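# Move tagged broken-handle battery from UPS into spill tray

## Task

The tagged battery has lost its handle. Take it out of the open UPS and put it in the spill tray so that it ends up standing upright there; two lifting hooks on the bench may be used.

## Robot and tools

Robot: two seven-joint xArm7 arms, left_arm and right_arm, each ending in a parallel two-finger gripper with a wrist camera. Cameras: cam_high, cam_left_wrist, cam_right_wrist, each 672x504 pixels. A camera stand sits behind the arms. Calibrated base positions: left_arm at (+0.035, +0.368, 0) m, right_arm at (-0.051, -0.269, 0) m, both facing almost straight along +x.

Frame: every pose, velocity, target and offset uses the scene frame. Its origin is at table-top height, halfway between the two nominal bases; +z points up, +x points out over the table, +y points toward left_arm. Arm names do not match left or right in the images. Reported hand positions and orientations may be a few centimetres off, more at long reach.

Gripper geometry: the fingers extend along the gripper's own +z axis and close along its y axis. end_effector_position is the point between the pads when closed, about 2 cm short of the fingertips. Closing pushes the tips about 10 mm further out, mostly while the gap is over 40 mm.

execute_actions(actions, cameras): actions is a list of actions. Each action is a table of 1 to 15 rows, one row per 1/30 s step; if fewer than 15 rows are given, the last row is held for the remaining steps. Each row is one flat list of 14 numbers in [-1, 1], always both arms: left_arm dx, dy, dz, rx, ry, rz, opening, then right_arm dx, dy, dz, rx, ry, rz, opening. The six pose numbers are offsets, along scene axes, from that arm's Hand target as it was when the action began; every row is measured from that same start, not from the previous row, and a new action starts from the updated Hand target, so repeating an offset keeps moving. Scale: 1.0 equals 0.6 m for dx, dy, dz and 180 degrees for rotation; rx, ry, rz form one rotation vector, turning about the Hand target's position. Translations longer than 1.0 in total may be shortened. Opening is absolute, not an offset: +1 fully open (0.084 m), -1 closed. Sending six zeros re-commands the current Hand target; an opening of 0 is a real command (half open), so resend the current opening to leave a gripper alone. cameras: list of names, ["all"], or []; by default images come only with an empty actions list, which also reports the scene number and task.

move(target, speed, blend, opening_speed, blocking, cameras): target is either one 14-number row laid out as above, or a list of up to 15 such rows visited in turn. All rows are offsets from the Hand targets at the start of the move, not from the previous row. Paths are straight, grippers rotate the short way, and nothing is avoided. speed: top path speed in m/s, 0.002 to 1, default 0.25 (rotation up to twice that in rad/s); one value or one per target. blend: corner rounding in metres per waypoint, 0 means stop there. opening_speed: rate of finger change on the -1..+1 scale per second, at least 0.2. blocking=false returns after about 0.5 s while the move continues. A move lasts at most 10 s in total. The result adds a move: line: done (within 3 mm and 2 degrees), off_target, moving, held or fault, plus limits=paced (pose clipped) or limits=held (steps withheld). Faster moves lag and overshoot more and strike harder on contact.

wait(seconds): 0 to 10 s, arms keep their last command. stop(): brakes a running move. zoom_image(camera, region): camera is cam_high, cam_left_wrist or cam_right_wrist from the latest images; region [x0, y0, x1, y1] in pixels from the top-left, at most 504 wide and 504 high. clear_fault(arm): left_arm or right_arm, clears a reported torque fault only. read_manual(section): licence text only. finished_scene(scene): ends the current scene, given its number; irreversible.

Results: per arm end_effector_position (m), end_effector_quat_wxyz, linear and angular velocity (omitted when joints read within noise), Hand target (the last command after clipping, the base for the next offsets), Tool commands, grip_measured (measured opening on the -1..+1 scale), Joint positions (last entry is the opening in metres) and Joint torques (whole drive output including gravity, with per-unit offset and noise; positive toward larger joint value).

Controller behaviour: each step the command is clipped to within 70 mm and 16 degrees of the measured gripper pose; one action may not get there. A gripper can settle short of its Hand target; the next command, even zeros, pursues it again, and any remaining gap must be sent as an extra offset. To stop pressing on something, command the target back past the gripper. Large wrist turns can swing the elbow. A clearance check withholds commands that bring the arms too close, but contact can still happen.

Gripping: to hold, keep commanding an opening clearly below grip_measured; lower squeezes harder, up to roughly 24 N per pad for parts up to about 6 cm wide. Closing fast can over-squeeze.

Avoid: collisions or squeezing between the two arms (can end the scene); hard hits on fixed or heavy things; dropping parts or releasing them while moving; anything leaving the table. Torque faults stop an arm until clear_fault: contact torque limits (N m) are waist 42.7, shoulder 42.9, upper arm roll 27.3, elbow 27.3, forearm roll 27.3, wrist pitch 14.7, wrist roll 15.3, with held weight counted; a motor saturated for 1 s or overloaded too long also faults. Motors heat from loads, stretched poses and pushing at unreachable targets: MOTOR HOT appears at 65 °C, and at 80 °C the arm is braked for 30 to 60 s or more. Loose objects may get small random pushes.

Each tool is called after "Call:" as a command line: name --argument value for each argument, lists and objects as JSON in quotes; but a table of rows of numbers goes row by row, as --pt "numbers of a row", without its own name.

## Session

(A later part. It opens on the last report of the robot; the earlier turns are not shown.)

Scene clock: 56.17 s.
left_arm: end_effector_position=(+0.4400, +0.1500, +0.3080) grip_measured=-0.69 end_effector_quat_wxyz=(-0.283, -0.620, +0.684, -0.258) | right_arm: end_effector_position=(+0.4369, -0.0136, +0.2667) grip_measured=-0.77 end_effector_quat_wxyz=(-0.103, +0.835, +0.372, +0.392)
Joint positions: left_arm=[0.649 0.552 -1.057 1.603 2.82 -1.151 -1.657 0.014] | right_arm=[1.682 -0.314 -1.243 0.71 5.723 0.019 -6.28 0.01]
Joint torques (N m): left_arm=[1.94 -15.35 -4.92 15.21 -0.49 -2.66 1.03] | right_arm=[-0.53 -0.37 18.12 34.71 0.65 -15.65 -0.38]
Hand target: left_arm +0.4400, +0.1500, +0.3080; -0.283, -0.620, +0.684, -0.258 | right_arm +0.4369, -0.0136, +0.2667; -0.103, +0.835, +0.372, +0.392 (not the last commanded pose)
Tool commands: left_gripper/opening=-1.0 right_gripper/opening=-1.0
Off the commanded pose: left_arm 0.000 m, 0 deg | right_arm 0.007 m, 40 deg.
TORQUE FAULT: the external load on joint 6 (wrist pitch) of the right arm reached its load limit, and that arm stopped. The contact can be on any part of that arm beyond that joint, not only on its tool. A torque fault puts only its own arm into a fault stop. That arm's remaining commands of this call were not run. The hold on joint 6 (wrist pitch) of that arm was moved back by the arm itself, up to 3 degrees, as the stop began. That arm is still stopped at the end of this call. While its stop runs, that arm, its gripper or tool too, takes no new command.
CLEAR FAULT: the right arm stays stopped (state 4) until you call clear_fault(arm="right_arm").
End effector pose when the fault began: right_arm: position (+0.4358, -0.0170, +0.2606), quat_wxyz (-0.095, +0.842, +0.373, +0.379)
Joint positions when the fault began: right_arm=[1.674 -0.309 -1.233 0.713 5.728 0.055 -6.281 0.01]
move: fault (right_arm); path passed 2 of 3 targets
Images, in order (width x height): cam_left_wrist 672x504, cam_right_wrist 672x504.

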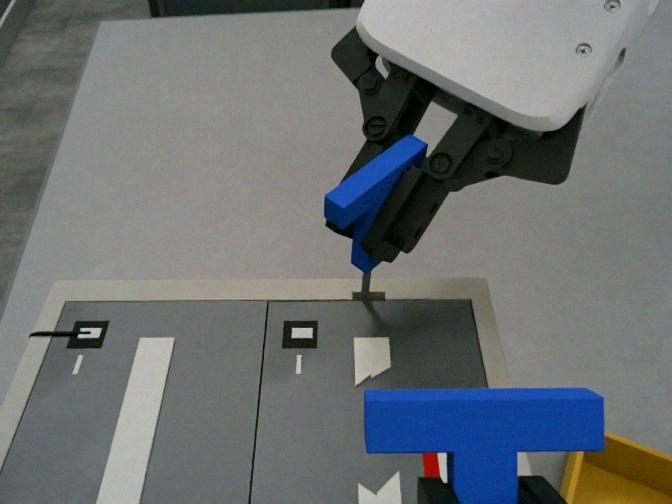

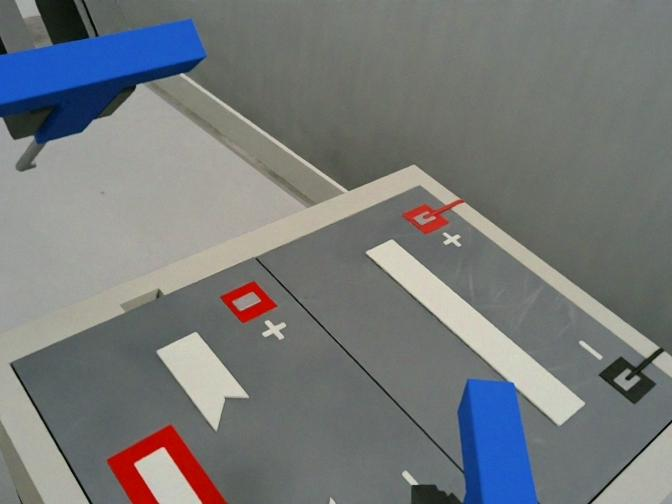

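Call:
clear_fault --arm "right_arm"

Call:
move --pt "0 0 0 0 0 0 -1 0 0 0 0 0 0 0.3" --pt "0 0 0 0 0 0 -1 -0.1156 -0.0927 0.1342 0 0 0 0.3" --speed '[0.05,0.12]' --cameras '["cam_left_wrist","cam_right_wrist"]'

Scene clock: 57.63 s.
left_arm: end_effector_position=(+0.4400, +0.1500, +0.3080) grip_measured=-0.69 end_effector_quat_wxyz=(-0.283, -0.620, +0.684, -0.258) | right_arm: end_effector_position=(+0.4369, -0.0136, +0.2667) grip_measured=-0.77 end_effector_quat_wxyz=(-0.103, +0.835, +0.372, +0.392)
Joint positions: left_arm=[0.649 0.552 -1.057 1.603 2.82 -1.151 -1.657 0.014] | right_arm=[1.682 -0.314 -1.243 0.709 5.723 0.019 -6.28 0.01]
Joint torques (N m): left_arm=[2.05 -15.28 -5.01 15.22 -0.43 -2.6 1.04] | right_arm=[-0.58 -0.19 17.97 34.46 0.55 -15.56 -0.38]
Hand target: left_arm +0.4400, +0.1500, +0.3080; -0.283, -0.620, +0.684, -0.258 | right_arm +0.4369, -0.0136, +0.2667; -0.103, +0.835, +0.372, +0.392 (not the last commanded pose)
Tool commands: left_gripper/opening=-1.0 right_gripper/opening=-1.0
Off the commanded pose: left_arm 0.000 m, 0 deg | right_arm 0.007 m, 40 deg.
TORQUE FAULT, CONTINUED: the right arm's stop, for the torque fault of joint 6 (wrist pitch) that an earlier result reported, is over. The call counts as one of the actions that you can send in this scene. The hold on joint 6 (wrist pitch) of that arm was moved back by the arm itself, up to 3 degrees, as the stop began. That arm's target is now where it stood when the stop ended, not its last command. That arm's gripper keeps its grip as last carried out, and that arm accepts commands again: back off and push less far.
CLEAR FAULT: your call cleared the right arm's torque fault. If a joint's load stays at its limit, that arm stops again at once.

Scene clock: 59.63 s.
left_arm: end_effector_position=(+0.4400, +0.1500, +0.3080) grip_measured=-0.69 end_effector_quat_wxyz=(-0.283, -0.620, +0.684, -0.258) | right_arm: end_effector_position=(+0.3676, -0.0692, +0.3472) grip_measured=+0.29 end_effector_quat_wxyz=(-0.103, +0.835, +0.372, +0.392)
Joint positions: left_arm=[0.649 0.552 -1.057 1.603 2.82 -1.151 -1.657 0.014] | right_arm=[1.273 -0.779 -0.785 0.607 5.531 0.441 -6.182 0.056]
Joint torques (N m): left_arm=[1.71 -15.4 -5.05 15.21 -0.45 -2.67 1.05] | right_arm=[-2.69 -6.24 14.37 10.68 1.43 -0.81 -2.13]
Hand target: left_arm +0.4400, +0.1500, +0.3080; -0.283, -0.620, +0.684, -0.258 | right_arm +0.3675, -0.0692, +0.3472; -0.103, +0.835, +0.372, +0.392
Off the commanded pose: left_arm 0.000 m, 0 deg | right_arm 0.000 m, 0 deg.
move: done
Images, in order (width x height): cam_left_wrist 672x504, cam_right_wrist 672x504.

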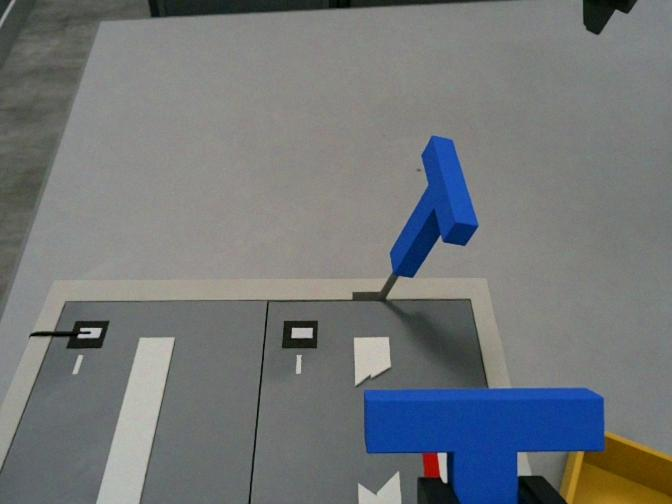

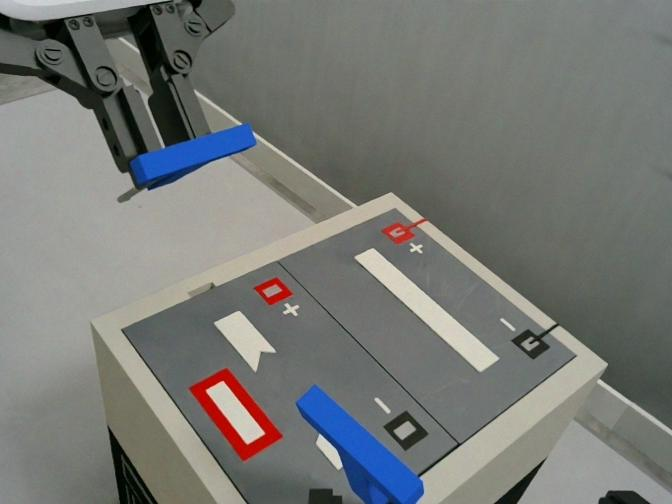

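Call:
move --target '[0,0,0,0,0,0,-1,-0.06,-0.13,0.02,0.0318,0.0265,-0.2809,0]' --speed 0.3

Call:
move --target '[0,0,0,0,0,0,-1,0,0,0,-0.0239,-0.2488,0,0]' --speed 0.3

Call:
move --target '[0,0,0,0,0,0,-1,0.05,-0.05,0,0,0,0.5,0]' --speed 0.35

Scene clock: 62.93 s.
left_arm: end_effector_position=(+0.4400, +0.1500, +0.3080) grip_measured=-0.69 end_effector_quat_wxyz=(-0.283, -0.620, +0.684, -0.258) | right_arm: end_effector_position=(+0.3315, -0.1472, +0.3592) grip_measured=-0.01 end_effector_quat_wxyz=(+0.019, +0.923, -0.044, +0.382)
Joint positions: left_arm=[0.649 0.552 -1.057 1.603 2.82 -1.151 -1.657 0.014] | right_arm=[0.797 -0.779 -0.21 0.579 5.443 0.84 -5.215 0.044]
Joint torques (N m): left_arm=[1.64 -15.39 -5.11 15.09 -0.55 -2.7 1] | right_arm=[-2.59 3.1 6.59 18.6 1.09 -0.2 2.08]
Hand target: left_arm +0.4400, +0.1500, +0.3080; -0.283, -0.620, +0.684, -0.258 | right_arm +0.3315, -0.1472, +0.3592; +0.019, +0.923, -0.044, +0.382
Off the commanded pose: left_arm 0.000 m, 0 deg | right_arm 0.000 m, 0 deg.
move: done

Scene clock: 64.90 s.
left_arm: end_effector_position=(+0.4400, +0.1500, +0.3080) grip_measured=-0.69 end_effector_quat_wxyz=(-0.283, -0.620, +0.684, -0.258) | right_arm: end_effector_position=(+0.3315, -0.1472, +0.3592) grip_measured=-0.01 end_effector_quat_wxyz=(+0.035, +0.706, -0.034, +0.706)
Joint positions: left_arm=[0.649 0.552 -1.057 1.603 2.82 -1.151 -1.657 0.014] | right_arm=[0.492 -0.849 0.129 0.248 4.212 0.733 -3.96 0.044]
Joint torques (N m): left_arm=[1.56 -15.48 -5.2 15.04 -0.52 -2.62 0.97] | right_arm=[2.3 4.18 1.45 12.34 -1.35 2.98 1.96]
Hand target: left_arm +0.4400, +0.1500, +0.3080; -0.283, -0.620, +0.684, -0.258 | right_arm +0.3315, -0.1472, +0.3592; +0.035, +0.706, -0.034, +0.706
Off the commanded pose: left_arm 0.000 m, 0 deg | right_arm 0.000 m, 0 deg.
move: done

Scene clock: 67.80 s.
left_arm: end_effector_position=(+0.4400, +0.1500, +0.3080) grip_measured=-0.69 end_effector_quat_wxyz=(-0.283, -0.620, +0.684, -0.258) | right_arm: end_effector_position=(+0.3615, -0.1772, +0.3592) grip_measured=-0.01 end_effector_quat_wxyz=(+0.475, -0.523, -0.475, -0.524)
Joint positions: left_arm=[0.649 0.552 -1.057 1.603 2.82 -1.151 -1.657 0.014] | right_arm=[2.091 -1.898 -0.898 1.315 2.479 -1.104 -3.895 0.044]
Joint torques (N m): left_arm=[1.22 -15.56 -5.2 15.06 -0.47 -2.66 0.92] | right_arm=[2.48 25.46 22.64 -0.77 2.3 -0.12 -2.11]
Hand target: left_arm +0.4400, +0.1500, +0.3080; -0.283, -0.620, +0.684, -0.258 | right_arm +0.3615, -0.1772, +0.3592; -0.475, +0.523, +0.475, +0.524
Off the commanded pose: left_arm 0.000 m, 0 deg | right_arm 0.000 m, 0 deg.
move: done

Call:
wait --seconds 0 --cameras '["cam_high","cam_left_wrist"]'

Scene clock: 68.33 s.
left_arm: end_effector_position=(+0.4400, +0.1500, +0.3080) grip_measured=-0.69 end_effector_quat_wxyz=(-0.283, -0.620, +0.684, -0.258) | right_arm: end_effector_position=(+0.3615, -0.1772, +0.3592) grip_measured=-0.01 end_effector_quat_wxyz=(+0.475, -0.523, -0.475, -0.524)
Joint positions: left_arm=[0.649 0.552 -1.057 1.603 2.82 -1.151 -1.657 0.014] | right_arm=[2.092 -1.898 -0.898 1.315 2.479 -1.104 -3.895 0.044]
Joint torques (N m): left_arm=[1.48 -15.56 -5.18 15.09 -0.51 -2.67 0.95] | right_arm=[2.26 25.56 22.65 -0.71 2.31 -0.02 -2.09]
Hand target: left_arm +0.4400, +0.1500, +0.3080; -0.283, -0.620, +0.684, -0.258 | right_arm +0.3615, -0.1772, +0.3592; -0.475, +0.523, +0.475, +0.524
Tool commands: left_gripper/opening=-1.0 right_gripper/opening=+0.0
Off the commanded pose: left_arm 0.000 m, 0 deg | right_arm 0.000 m, 0 deg.
Images, in order (width x height): cam_high 672x504, cam_left_wrist 672x504.

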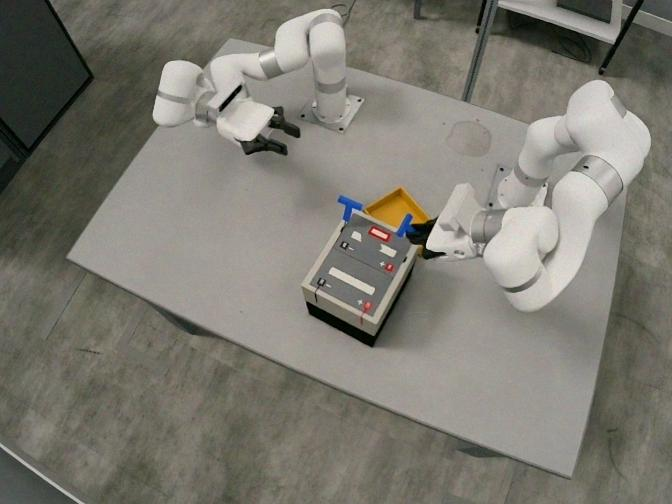

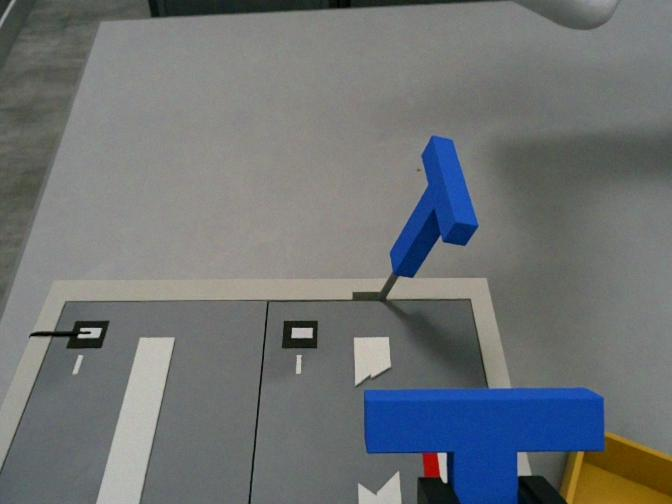

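Call:
move --target '[0,0,0,0,0,0,-1,0.09,0.06,0.02,-0.2488,0.024,0,0]' --speed 0.25 --cameras '["cam_high","cam_right_wrist"]'

Scene clock: 71.70 s.
left_arm: end_effector_position=(+0.4400, +0.1500, +0.3080) grip_measured=-0.69 end_effector_quat_wxyz=(-0.283, -0.620, +0.684, -0.258) | right_arm: end_effector_position=(+0.4155, -0.1412, +0.3712) grip_measured=-0.01 end_effector_quat_wxyz=(-0.257, +0.684, +0.621, +0.284)
Joint positions: left_arm=[0.649 0.552 -1.057 1.603 2.82 -1.151 -1.657 0.014] | right_arm=[2.506 -1.217 -1.064 1.916 2.294 -1.533 -3.77 0.044]
Joint torques (N m): left_arm=[1.15 -15.52 -5.13 15.03 -0.53 -2.66 0.93] | right_arm=[2.33 28.04 15.95 3.24 -0.69 -1.53 -2.15]
Hand target: left_arm +0.4400, +0.1500, +0.3080; -0.283, -0.620, +0.684, -0.258 | right_arm +0.4155, -0.1412, +0.3712; -0.257, +0.684, +0.621, +0.284
Off the commanded pose: left_arm 0.000 m, 0 deg | right_arm 0.000 m, 0 deg.
move: done
Images, in order (width x height): cam_high 672x504, cam_right_wrist 672x504.

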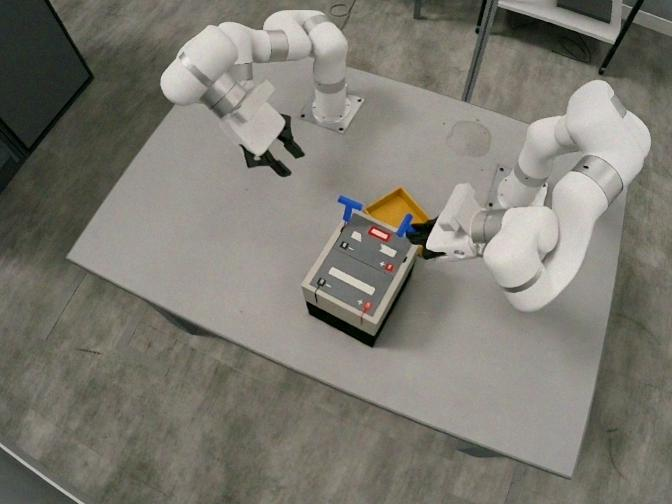

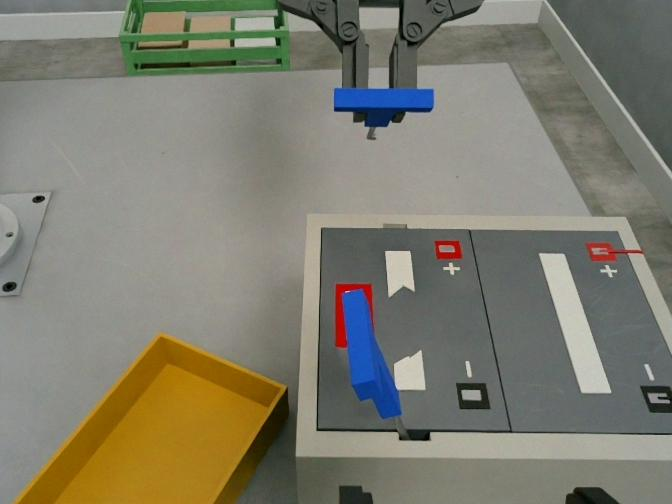

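Call:
move --pt "0 0 0 0 0 0 -1 0.2628 0.1497 0.3090 0.2520 -0.1614 -0.1362 0" --pt "0 0 0 0 0 0 -1 0.3138 -0.0943 0.6928 0.5204 -0.3334 -0.2812 0" --speed 0.6 --blend '[0.02,0]'

Scene clock: 78.83 s.
left_arm: end_effector_position=(+0.4400, +0.1500, +0.3080) grip_measured=-0.69 end_effector_quat_wxyz=(-0.283, -0.620, +0.684, -0.258) | right_arm: end_effector_position=(+0.6038, -0.1979, +0.7869) grip_measured=-0.01 end_effector_quat_wxyz=(-0.213, +0.261, -0.028, +0.941)
Joint positions: left_arm=[0.649 0.552 -1.057 1.603 2.82 -1.151 -1.657 0.014] | right_arm=[2.55 -1.277 -0.985 1.931 2.242 0.547 -3.827 0.044]
Joint torques (N m): left_arm=[0.74 -15.54 -5.44 14.9 -0.59 -2.58 0.88] | right_arm=[2.52 29.93 18.69 1.74 -1.21 2.26 1.99]
Hand target: left_arm +0.4400, +0.1500, +0.3080; -0.283, -0.620, +0.684, -0.258 | right_arm +0.6038, -0.1978, +0.7869; -0.213, +0.261, -0.028, +0.941
Off the commanded pose: left_arm 0.000 m, 0 deg | right_arm 0.000 m, 0 deg.
move: done

Call:
move --pt "0 0 0 0 0 0 -1 -0.15883 0.25833 -0.06883 -0.3204 -0.27 -0.2727 0" --pt "0 0 0 0 0 0 -1 0.0195 0.30083 -0.32083 -0.6407 -0.5401 -0.5453 0" --speed 0.6 --blend '[0.02,0]'

Scene clock: 83.93 s.
left_arm: end_effector_position=(+0.4400, +0.1500, +0.3080) grip_measured=-0.69 end_effector_quat_wxyz=(-0.283, -0.620, +0.684, -0.258) | right_arm: end_effector_position=(+0.6155, -0.0173, +0.5944) grip_measured=-0.01 end_effector_quat_wxyz=(+0.666, -0.387, +0.576, +0.275)
Joint positions: left_arm=[0.649 0.552 -1.057 1.603 2.82 -1.151 -1.657 0.014] | right_arm=[2.428 -0.681 -1.629 1.707 0.793 0.304 -4.801 0.044]
Joint torques (N m): left_arm=[0.48 -15.56 -5.5 14.88 -0.68 -2.58 0.83] | right_arm=[2.42 11.45 19.85 8.43 0.55 -1.66 -2.16]
Hand target: left_arm +0.4400, +0.1500, +0.3080; -0.283, -0.620, +0.684, -0.258 | right_arm +0.6155, -0.0173, +0.5944; +0.666, -0.387, +0.576, +0.275
Off the commanded pose: left_arm 0.000 m, 0 deg | right_arm 0.000 m, 0 deg.
move: done

Call:
move --pt "0 0 0 0 0 0 -1 0 0 0 0.277 0.416 0.0185 0" --pt "0 0 0 0 0 0 -1 0 0 0 0.554 0.832 0.037 0" --speed 0.7 --blend '[0.02,0]'

Scene clock: 87.83 s.
left_arm: end_effector_position=(+0.4400, +0.1500, +0.3080) grip_measured=-0.69 end_effector_quat_wxyz=(-0.283, -0.620, +0.684, -0.258) | right_arm: end_effector_position=(+0.6155, -0.0173, +0.5944) grip_measured=-0.01 end_effector_quat_wxyz=(-0.275, +0.577, +0.387, +0.665)
Joint positions: left_arm=[0.649 0.552 -1.057 1.603 2.82 -1.151 -1.657 0.014] | right_arm=[2.551 -0.448 -1.985 1.756 1.25 0.5 -1.848 0.044]
Joint torques (N m): left_arm=[0.25 -15.6 -5.54 14.83 -0.73 -2.66 0.9] | right_arm=[2.49 23.8 7.92 17.04 -1.5 1.92 1.96]
Hand target: left_arm +0.4400, +0.1500, +0.3080; -0.283, -0.620, +0.684, -0.258 | right_arm +0.6155, -0.0173, +0.5944; -0.275, +0.577, +0.387, +0.665
Off the commanded pose: left_arm 0.000 m, 0 deg | right_arm 0.000 m, 0 deg.
move: done

Call:
move --target '[0,0,0,0,0,0,-1,-0.2925,-0.2045,-0.324,-0.2264,0.1451,0.1230,0.0]' --speed 0.4 --cameras '["cam_left_wrist","cam_right_wrist"]'

Scene clock: 90.17 s.
left_arm: end_effector_position=(+0.4400, +0.1500, +0.3080) grip_measured=-0.69 end_effector_quat_wxyz=(-0.283, -0.620, +0.684, -0.258) | right_arm: end_effector_position=(+0.4400, -0.1400, +0.4000) grip_measured=-0.01 end_effector_quat_wxyz=(-0.257, +0.684, +0.621, +0.284)
Joint positions: left_arm=[0.649 0.552 -1.057 1.603 2.82 -1.151 -1.657 0.014] | right_arm=[2.047 0.018 -2.102 1.406 0.808 1.462 -1.686 0.044]
Joint torques (N m): left_arm=[0.04 -15.63 -5.62 14.79 -0.74 -2.62 0.85] | right_arm=[-2.65 13.45 -3.03 11.87 2.09 0.7 -2.21]
Hand target: left_arm +0.4400, +0.1500, +0.3080; -0.283, -0.620, +0.684, -0.258 | right_arm +0.4400, -0.1400, +0.4000; -0.257, +0.684, +0.621, +0.284
Off the commanded pose: left_arm 0.000 m, 0 deg | right_arm 0.000 m, 0 deg.
move: done
Images, in order (width x height): cam_left_wrist 672x504, cam_right_wrist 672x504.

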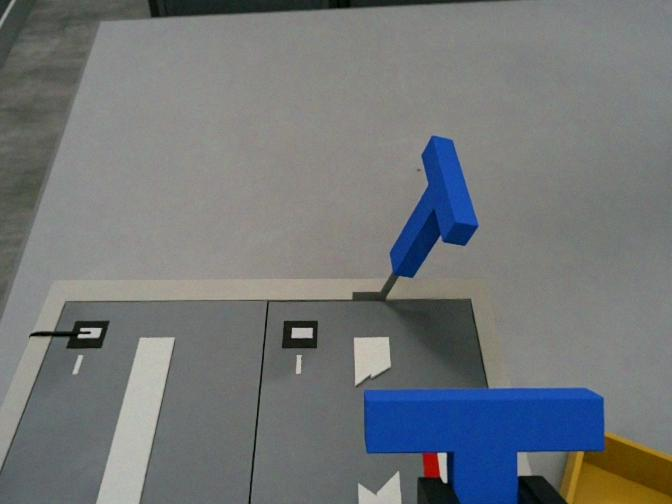

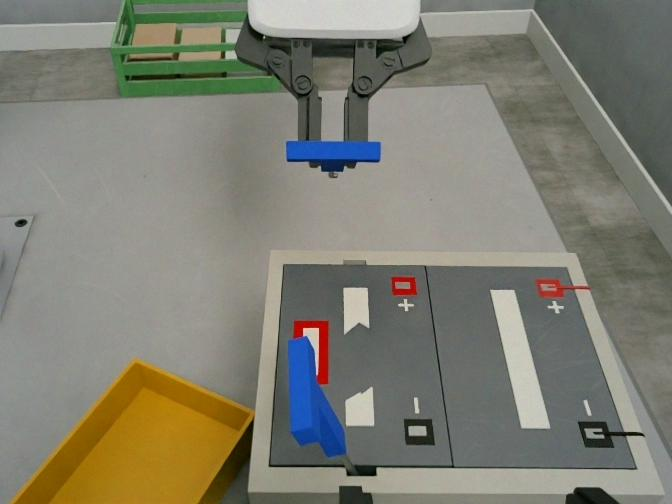

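Call:
zoom_image --camera "cam_left_wrist" --region '[350, 120, 500, 310]'

Call:
zoom_image --camera "cam_right_wrist" --region '[250, 310, 400, 500]'

Scaled by 2.653 from the camera's 672x504 image, which has a finer 960x720 frame.

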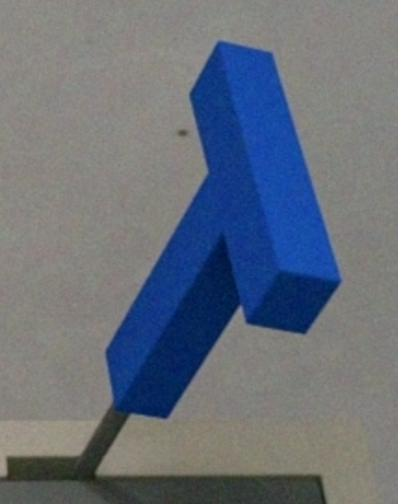

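Scaled by 2.653 from the camera's 672x504 image, which has a finer 960x720 frame.

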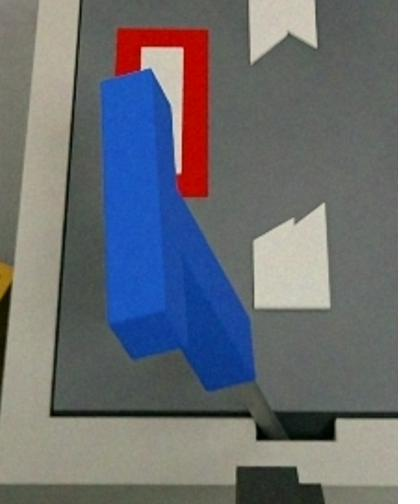

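Call:
move --pt "0 0 0 0 0 0 -1 -0.0793 0.1242 -0.1398 -0.0101 -0.1051 0 0" --pt "0 0 0 0 0 0 -1 -0.0397 0.215 -0.229 -0.0101 -0.1051 0 0" --speed '[0.2,0.06]' --cameras '["cam_left_wrist","cam_right_wrist"]'

Scene clock: 96.53 s.
left_arm: end_effector_position=(+0.4400, +0.1500, +0.3080) grip_measured=-0.69 end_effector_quat_wxyz=(-0.283, -0.620, +0.684, -0.258) | right_arm: end_effector_position=(+0.4162, -0.0110, +0.2626) grip_measured=-0.01 end_effector_quat_wxyz=(-0.140, +0.632, +0.659, +0.383)
Joint positions: left_arm=[0.649 0.552 -1.057 1.603 2.82 -1.151 -1.657 0.014] | right_arm=[2.133 0.428 -1.906 0.885 1.438 1.012 -2.212 0.044]
Joint torques (N m): left_arm=[-0.34 -15.54 -5.77 14.68 -0.79 -2.58 0.84] | right_arm=[-2.79 -6.66 -8.37 16.73 0.76 -2.23 -2.06]
Hand target: left_arm +0.4400, +0.1500, +0.3080; -0.283, -0.620, +0.684, -0.258 | right_arm +0.4162, -0.0110, +0.2626; -0.140, +0.632, +0.659, +0.383
Off the commanded pose: left_arm 0.000 m, 0 deg | right_arm 0.000 m, 0 deg.
move: done
Images, in order (width x height): cam_left_wrist 672x504, cam_right_wrist 672x504.

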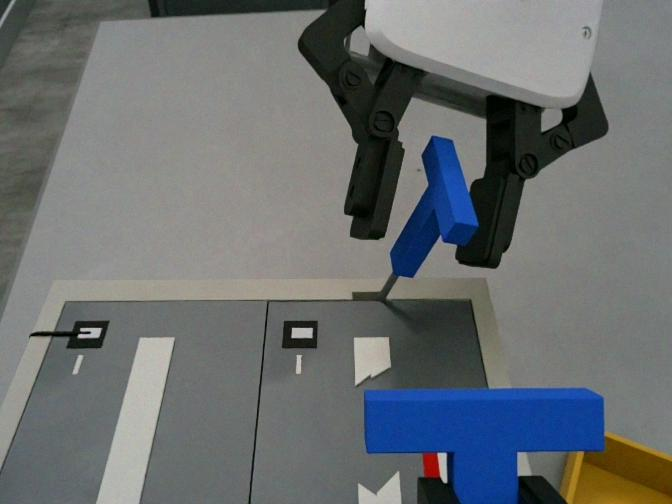

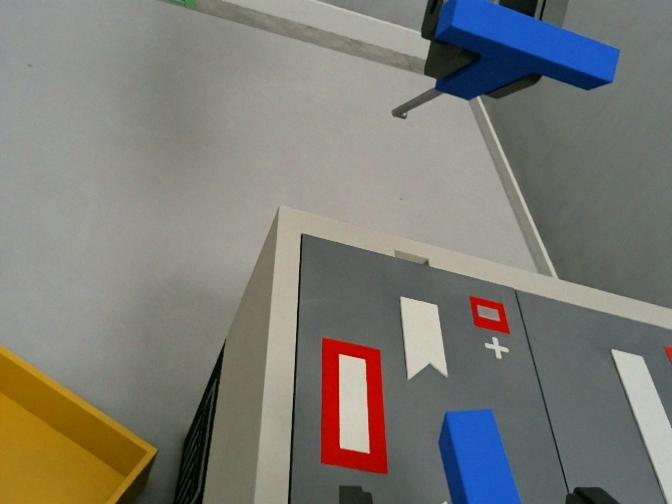

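Call:
move --target '[0,0,0,0,0,0,-1,0,0,0,0,0,0,-1]' --opening_speed 1.0 --cameras '["cam_left_wrist","cam_right_wrist"]'

Scene clock: 99.40 s.
left_arm: end_effector_position=(+0.4400, +0.1500, +0.3080) grip_measured=-0.69 end_effector_quat_wxyz=(-0.283, -0.620, +0.684, -0.258) | right_arm: end_effector_position=(+0.4162, -0.0110, +0.2626) grip_measured=-0.77 end_effector_quat_wxyz=(-0.140, +0.632, +0.659, +0.383)
Joint positions: left_arm=[0.649 0.552 -1.057 1.603 2.82 -1.151 -1.657 0.014] | right_arm=[2.133 0.427 -1.906 0.885 1.438 1.012 -2.212 0.01]
Joint torques (N m): left_arm=[-0.35 -15.79 -5.72 14.63 -0.82 -2.58 0.79] | right_arm=[-2.73 -5.48 -14.83 16.61 -0.31 -2.02 -2.07]
Hand target: left_arm +0.4400, +0.1500, +0.3080; -0.283, -0.620, +0.684, -0.258 | right_arm +0.4162, -0.0110, +0.2626; -0.140, +0.632, +0.659, +0.383
Off the commanded pose: left_arm 0.000 m, 0 deg | right_arm 0.000 m, 0 deg.
move: done
Images, in order (width x height): cam_left_wrist 672x504, cam_right_wrist 672x504.

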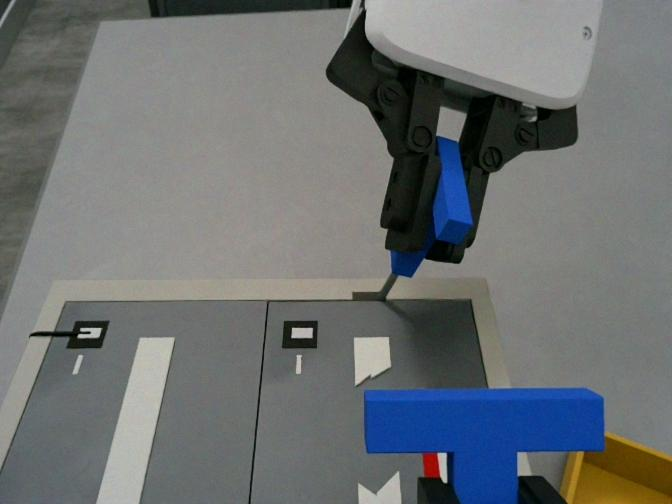

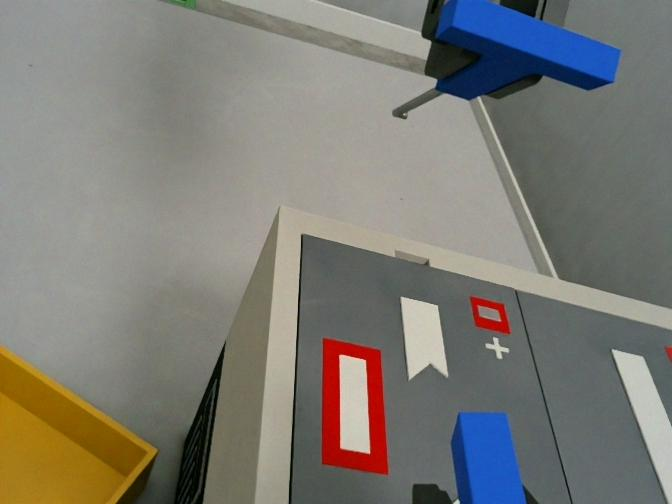

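Call:
move --target '[0,0,0,0,0,0,-1,0.0363,-0.0150,0.0057,0.0101,0.1051,0,-1]' --speed 0.05 --cameras '["cam_left_wrist","cam_right_wrist"]'

Call:
zoom_image --camera "cam_left_wrist" --region '[320, 120, 520, 320]'

Scene clock: 104.07 s.
left_arm: end_effector_position=(+0.4400, +0.1500, +0.3080) grip_measured=-0.69 end_effector_quat_wxyz=(-0.283, -0.620, +0.684, -0.258) | right_arm: end_effector_position=(+0.4379, -0.0200, +0.2660) grip_measured=-0.78 end_effector_quat_wxyz=(-0.257, +0.684, +0.621, +0.284)
Joint positions: left_arm=[0.649 0.552 -1.057 1.603 2.82 -1.151 -1.657 0.014] | right_arm=[1.537 0.321 -1.421 1.148 1.196 1.247 -1.887 0.01]
Joint torques (N m): left_arm=[-0.67 -15.81 -5.85 14.7 -0.83 -2.59 0.71] | right_arm=[-4.5 -0.35 -8.19 13.09 0.22 0.96 2.22]
Hand target: left_arm +0.4400, +0.1500, +0.3080; -0.283, -0.620, +0.684, -0.258 | right_arm +0.4380, -0.0200, +0.2660; -0.257, +0.684, +0.621, +0.284
Off the commanded pose: left_arm 0.000 m, 0 deg | right_arm 0.000 m, 0 deg.
move: done
Images, in order (width x height): cam_left_wrist 672x504, cam_right_wrist 672x504.

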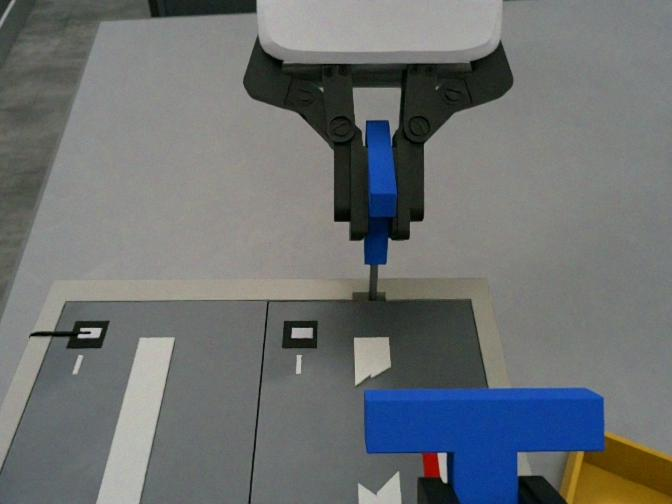

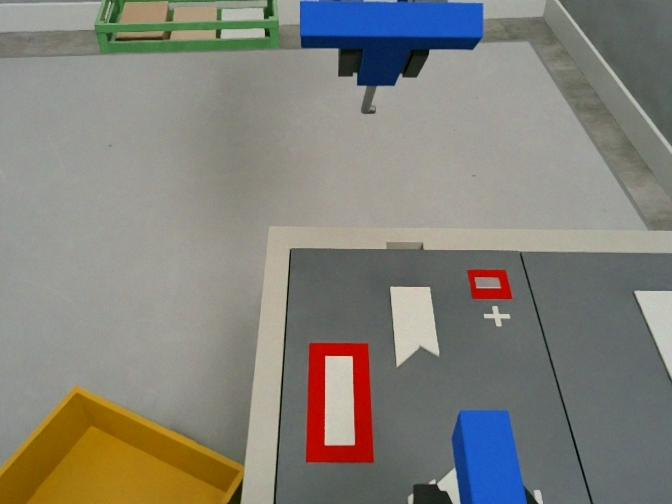

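Scaled by 2.520 from the camera's 672x504 image, which has a finer 960x720 frame.

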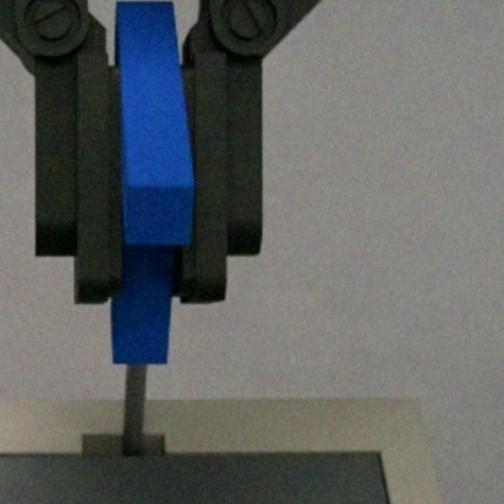

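Call:
zoom_image --camera "cam_right_wrist" --region '[400, 380, 560, 504]'

Scaled by 3.150 from the camera's 672x504 image, which has a finer 960x720 frame.

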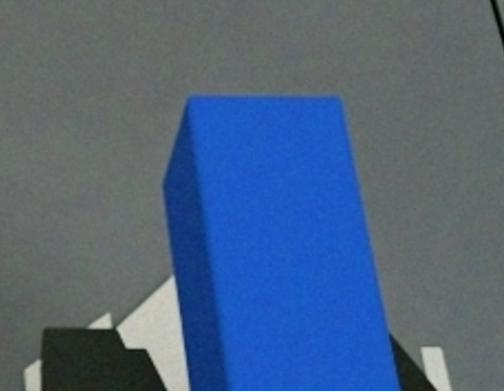

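Call:
zoom_image --camera "cam_right_wrist" --region '[350, 200, 480, 290]'

Scaled by 3.877 from the camera's 672x504 image, which has a finer 960x720 frame.

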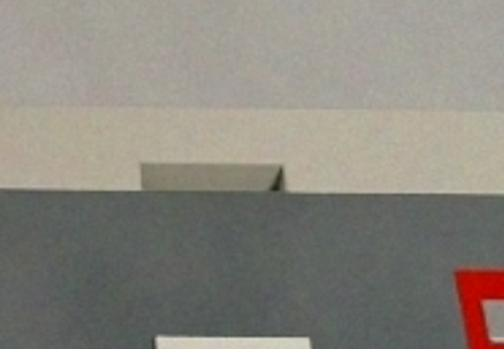

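Call:
move --target '[0.0278,0.0008,0.0533,-0.2488,0.0240,0,-1,0,0,0,0,0,0,-1]' --speed 0.25 --cameras '["cam_left_wrist","cam_right_wrist"]'

Call:
zoom_image --camera "cam_right_wrist" --region '[300, 50, 500, 260]'

Scene clock: 110.47 s.
left_arm: end_effector_position=(+0.4567, +0.1504, +0.3400) grip_measured=-0.69 end_effector_quat_wxyz=(+0.523, +0.474, -0.524, +0.476) | right_arm: end_effector_position=(+0.4380, -0.0200, +0.2660) grip_measured=-0.78 end_effector_quat_wxyz=(-0.257, +0.684, +0.621, +0.284)
Joint positions: left_arm=[0.892 1.1 -1.278 1.448 2.491 -1.04 -1.199 0.014] | right_arm=[1.537 0.321 -1.421 1.149 1.196 1.247 -1.887 0.01]
Joint torques (N m): left_arm=[3.59 -18.23 -13.69 3.57 -3.3 0.78 1.17] | right_arm=[-4.51 -7.43 -8.81 13.64 -1 0.29 1.09]
Hand target: left_arm +0.4567, +0.1504, +0.3400; +0.523, +0.474, -0.524, +0.476 | right_arm +0.4380, -0.0200, +0.2660; -0.257, +0.684, +0.621, +0.284
Off the commanded pose: left_arm 0.000 m, 0 deg | right_arm 0.000 m, 0 deg.
move: done
Images, in order (width x height): cam_left_wrist 672x504, cam_right_wrist 672x504.

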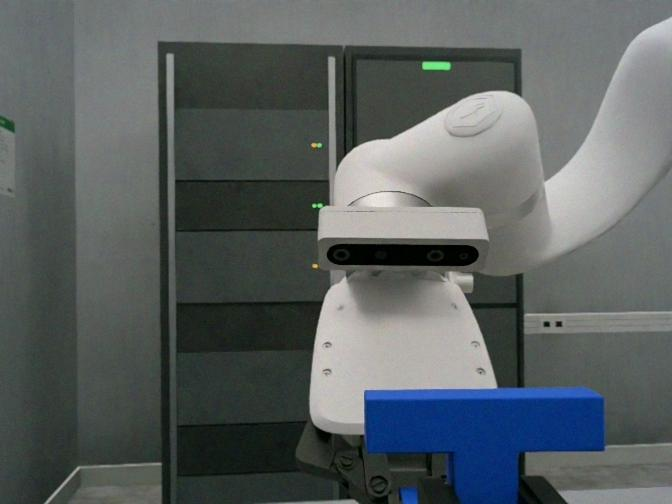

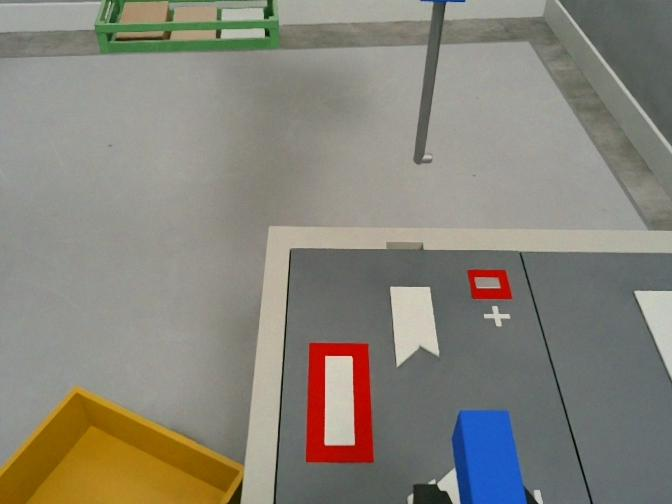

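Scaled by 2.400 from the camera's 672x504 image, which has a finer 960x720 frame.

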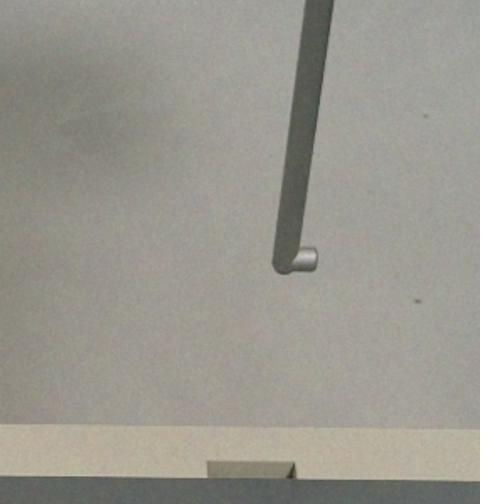

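Call:
move --target '[-0.005,0.005,-0.0650,0,0,0,-1,0,0,0,0,0,0,-1]' --speed 0.15 --cameras '["cam_right_wrist"]'

Call:
zoom_image --camera "cam_right_wrist" --region '[350, 160, 470, 280]'

Scene clock: 112.00 s.
left_arm: end_effector_position=(+0.4537, +0.1534, +0.3010) grip_measured=-0.69 end_effector_quat_wxyz=(+0.523, +0.474, -0.524, +0.476) | right_arm: end_effector_position=(+0.4380, -0.0200, +0.2660) grip_measured=-0.78 end_effector_quat_wxyz=(-0.257, +0.684, +0.621, +0.284)
Joint positions: left_arm=[0.896 1.168 -1.235 1.413 2.527 -1.019 -1.13 0.014] | right_arm=[1.537 0.321 -1.421 1.149 1.196 1.247 -1.887 0.01]
Joint torques (N m): left_arm=[3.71 -18.53 -10.19 2.55 -0.49 0.67 1.23] | right_arm=[-4.33 -9.54 -9.07 13.19 -1.02 0.85 0.95]
Hand target: left_arm +0.4537, +0.1534, +0.3010; +0.523, +0.474, -0.524, +0.476 | right_arm +0.4380, -0.0200, +0.2660; -0.257, +0.684, +0.621, +0.284
Off the commanded pose: left_arm 0.000 m, 0 deg | right_arm 0.000 m, 0 deg.
move: done
Images, in order (width x height): cam_right_wrist 672x504.

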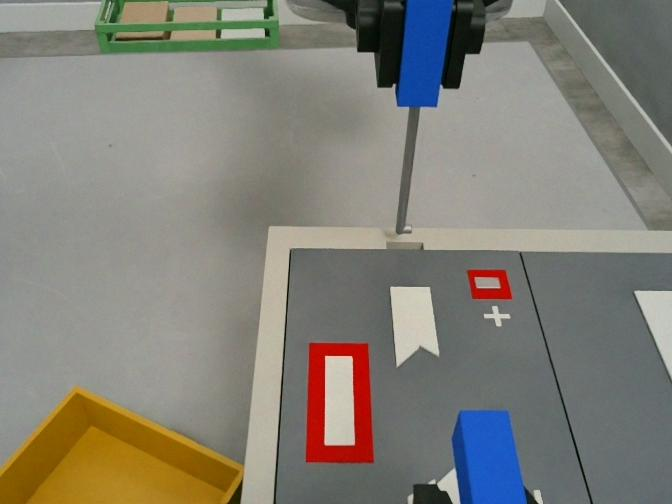

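Scaled by 4.200 from the camera's 672x504 image, which has a finer 960x720 frame.

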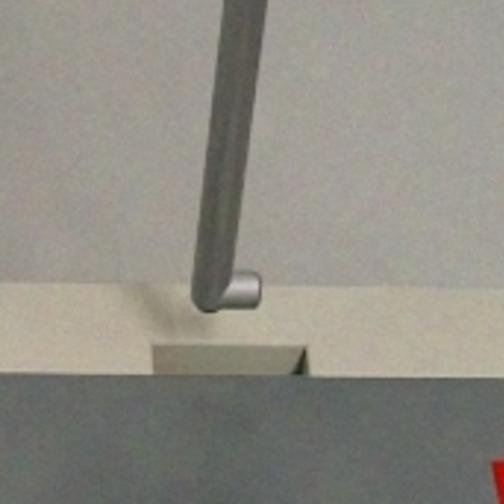

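Call:
move --target '[0.0,0.0015,-0.0133,0,0,0,-1,0,0,0,0,0,0,-1]' --speed 0.05 --cameras '["cam_right_wrist"]'

Call:
zoom_image --camera "cam_right_wrist" --region '[350, 160, 470, 280]'

Scene clock: 113.67 s.
left_arm: end_effector_position=(+0.4537, +0.1543, +0.2931) grip_measured=-0.69 end_effector_quat_wxyz=(+0.523, +0.474, -0.524, +0.476) | right_arm: end_effector_position=(+0.4380, -0.0200, +0.2660) grip_measured=-0.78 end_effector_quat_wxyz=(-0.257, +0.684, +0.621, +0.284)
Joint positions: left_arm=[0.895 1.183 -1.225 1.412 2.535 -1.017 -1.117 0.014] | right_arm=[1.537 0.321 -1.421 1.149 1.196 1.247 -1.887 0.01]
Joint torques (N m): left_arm=[-3.21 -18.44 -10.49 2.38 -0.45 0.61 1.28] | right_arm=[-4.11 -10.76 -9.79 12.92 -0.71 0.77 0.75]
Hand target: left_arm +0.4537, +0.1543, +0.2930; +0.523, +0.474, -0.524, +0.476 | right_arm +0.4380, -0.0200, +0.2660; -0.257, +0.684, +0.621, +0.284
Off the commanded pose: left_arm 0.000 m, 0 deg | right_arm 0.000 m, 0 deg.
move: done
Images, in order (width x height): cam_right_wrist 672x504.

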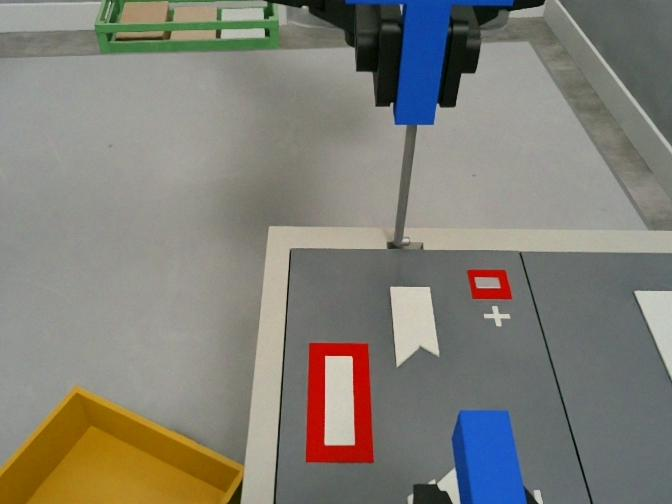

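Scaled by 4.200 from the camera's 672x504 image, which has a finer 960x720 frame.

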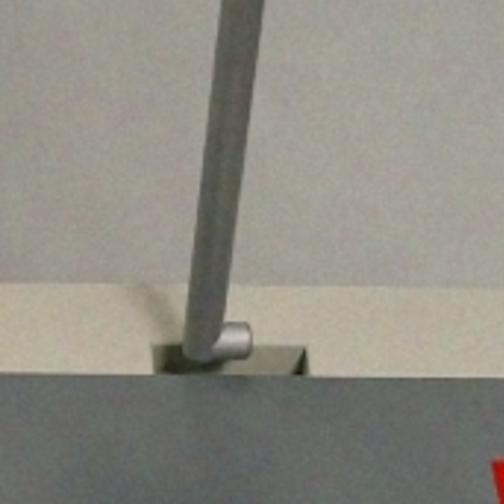

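Call:
move --pt "0.0027 0.0025 0 0 0 0 -1 0 0 0 0 0 0 -1" --pt "0.0027 0.0025 -0.0083 0 0 0 -1 0 0 0 0 0 0 -1" --speed 0.03 --cameras '["cam_right_wrist"]'

Call:
zoom_image --camera "cam_right_wrist" --region '[350, 160, 470, 280]'

Scene clock: 115.17 s.
left_arm: end_effector_position=(+0.4553, +0.1559, +0.2881) grip_measured=-0.69 end_effector_quat_wxyz=(+0.523, +0.474, -0.524, +0.476) | right_arm: end_effector_position=(+0.4380, -0.0200, +0.2660) grip_measured=-0.78 end_effector_quat_wxyz=(-0.257, +0.684, +0.621, +0.284)
Joint positions: left_arm=[0.89 1.193 -1.216 1.42 2.541 -1.021 -1.112 0.014] | right_arm=[1.537 0.321 -1.421 1.149 1.196 1.247 -1.887 0.01]
Joint torques (N m): left_arm=[-3.01 -18.78 -10.33 2.5 -0.43 0.66 1.25] | right_arm=[-4.09 -10.96 -10 12.64 -0.6 0.74 0.6]
Hand target: left_arm +0.4553, +0.1558, +0.2880; +0.523, +0.474, -0.524, +0.476 | right_arm +0.4380, -0.0200, +0.2660; -0.257, +0.684, +0.621, +0.284
Off the commanded pose: left_arm 0.000 m, 0 deg | right_arm 0.000 m, 0 deg.
move: done
Images, in order (width x height): cam_right_wrist 672x504.

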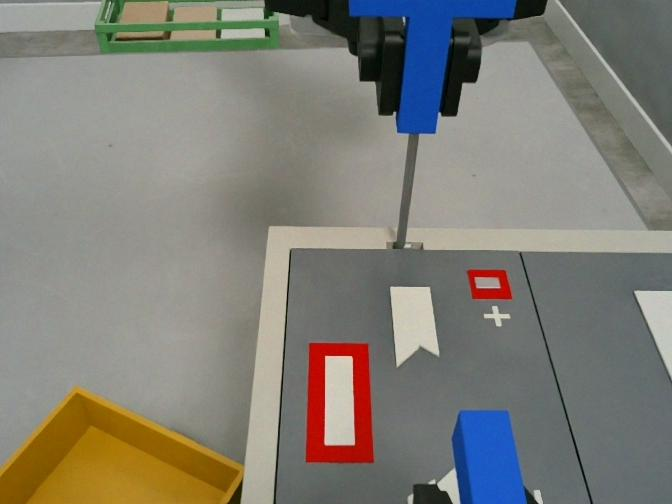

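Scaled by 4.200 from the camera's 672x504 image, which has a finer 960x720 frame.

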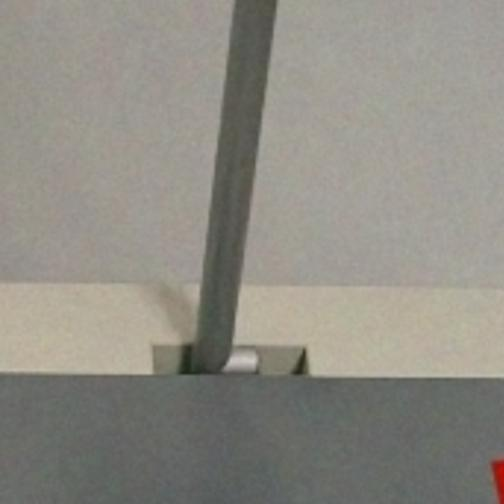

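Call:
move --target '[0,0.0008,-0.0133,0,0,0,-1,0,0,0,0,0,0,-1]' --speed 0.03 --cameras '["cam_right_wrist"]'

Call:
zoom_image --camera "cam_right_wrist" --region '[350, 160, 470, 280]'

Scene clock: 116.23 s.
left_arm: end_effector_position=(+0.4553, +0.1563, +0.2801) grip_measured=-0.69 end_effector_quat_wxyz=(+0.523, +0.474, -0.524, +0.476) | right_arm: end_effector_position=(+0.4380, -0.0200, +0.2660) grip_measured=-0.78 end_effector_quat_wxyz=(-0.257, +0.684, +0.621, +0.284)
Joint positions: left_arm=[0.888 1.207 -1.205 1.419 2.549 -1.019 -1.1 0.014] | right_arm=[1.537 0.321 -1.421 1.149 1.196 1.247 -1.887 0.01]
Joint torques (N m): left_arm=[-2.18 -18.9 -9.69 3.23 -0.15 0.53 1.28] | right_arm=[-4.08 -11 -10.2 12.48 -0.57 0.7 0.48]
Hand target: left_arm +0.4553, +0.1563, +0.2801; +0.523, +0.474, -0.524, +0.476 | right_arm +0.4380, -0.0200, +0.2660; -0.257, +0.684, +0.621, +0.284
Off the commanded pose: left_arm 0.000 m, 0 deg | right_arm 0.000 m, 0 deg.
move: done
Images, in order (width x height): cam_right_wrist 672x504.

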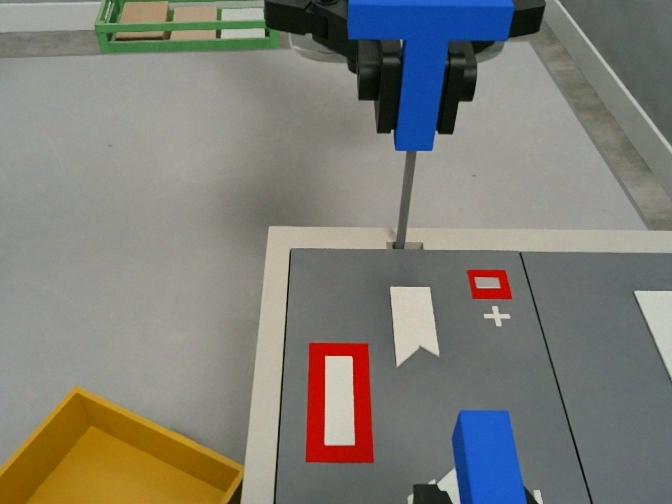

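Scaled by 4.200 from the camera's 672x504 image, which has a finer 960x720 frame.

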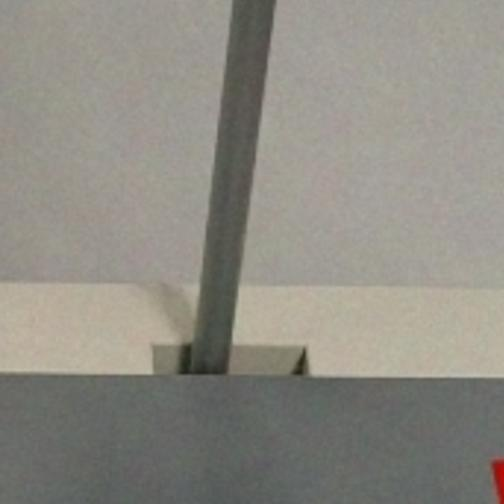

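Call:
move --target '[0,0.0005,-0.0260,0,0,0,-1,0,0,0,0,0,0,-1]' --speed 0.04 --cameras '["cam_right_wrist"]'

Call:
zoom_image --camera "cam_right_wrist" --region '[340, 20, 540, 260]'

Scene clock: 117.40 s.
left_arm: end_effector_position=(+0.4553, +0.1566, +0.2645) grip_measured=-0.69 end_effector_quat_wxyz=(+0.523, +0.474, -0.524, +0.476) | right_arm: end_effector_position=(+0.4380, -0.0200, +0.2660) grip_measured=-0.78 end_effector_quat_wxyz=(-0.257, +0.684, +0.621, +0.284)
Joint positions: left_arm=[0.882 1.236 -1.185 1.42 2.564 -1.014 -1.076 0.014] | right_arm=[1.537 0.321 -1.421 1.149 1.196 1.247 -1.887 0.01]
Joint torques (N m): left_arm=[-1.63 -19.08 -9.47 8.91 -0.23 0.48 1.27] | right_arm=[-4.1 -11 -10.33 12.25 -0.49 0.56 0.36]
Hand target: left_arm +0.4553, +0.1566, +0.2645; +0.523, +0.474, -0.524, +0.476 | right_arm +0.4380, -0.0200, +0.2660; -0.257, +0.684, +0.621, +0.284
Off the commanded pose: left_arm 0.000 m, 0 deg | right_arm 0.000 m, 0 deg.
move: done
Images, in order (width x height): cam_right_wrist 672x504.

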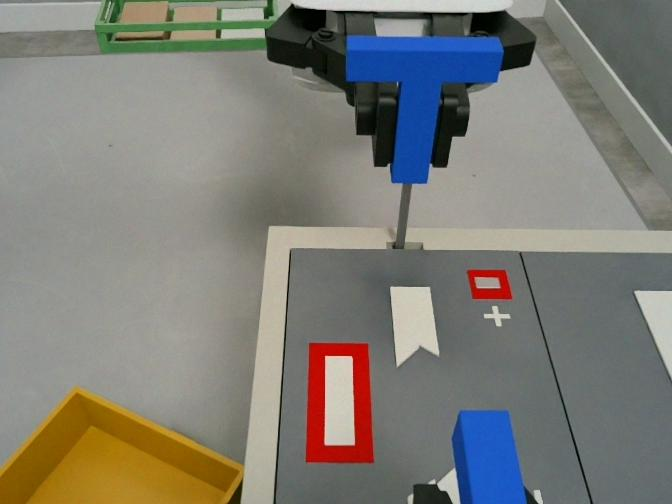

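Scaled by 2.100 from the camera's 672x504 image, which has a finer 960x720 frame.

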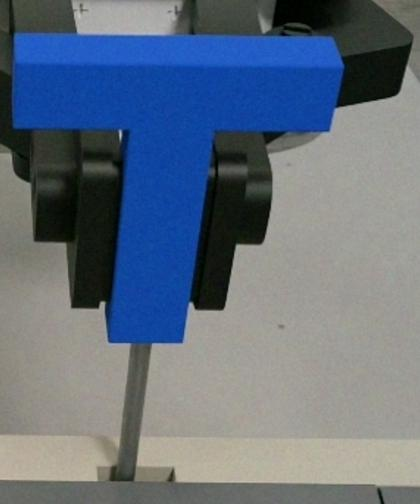

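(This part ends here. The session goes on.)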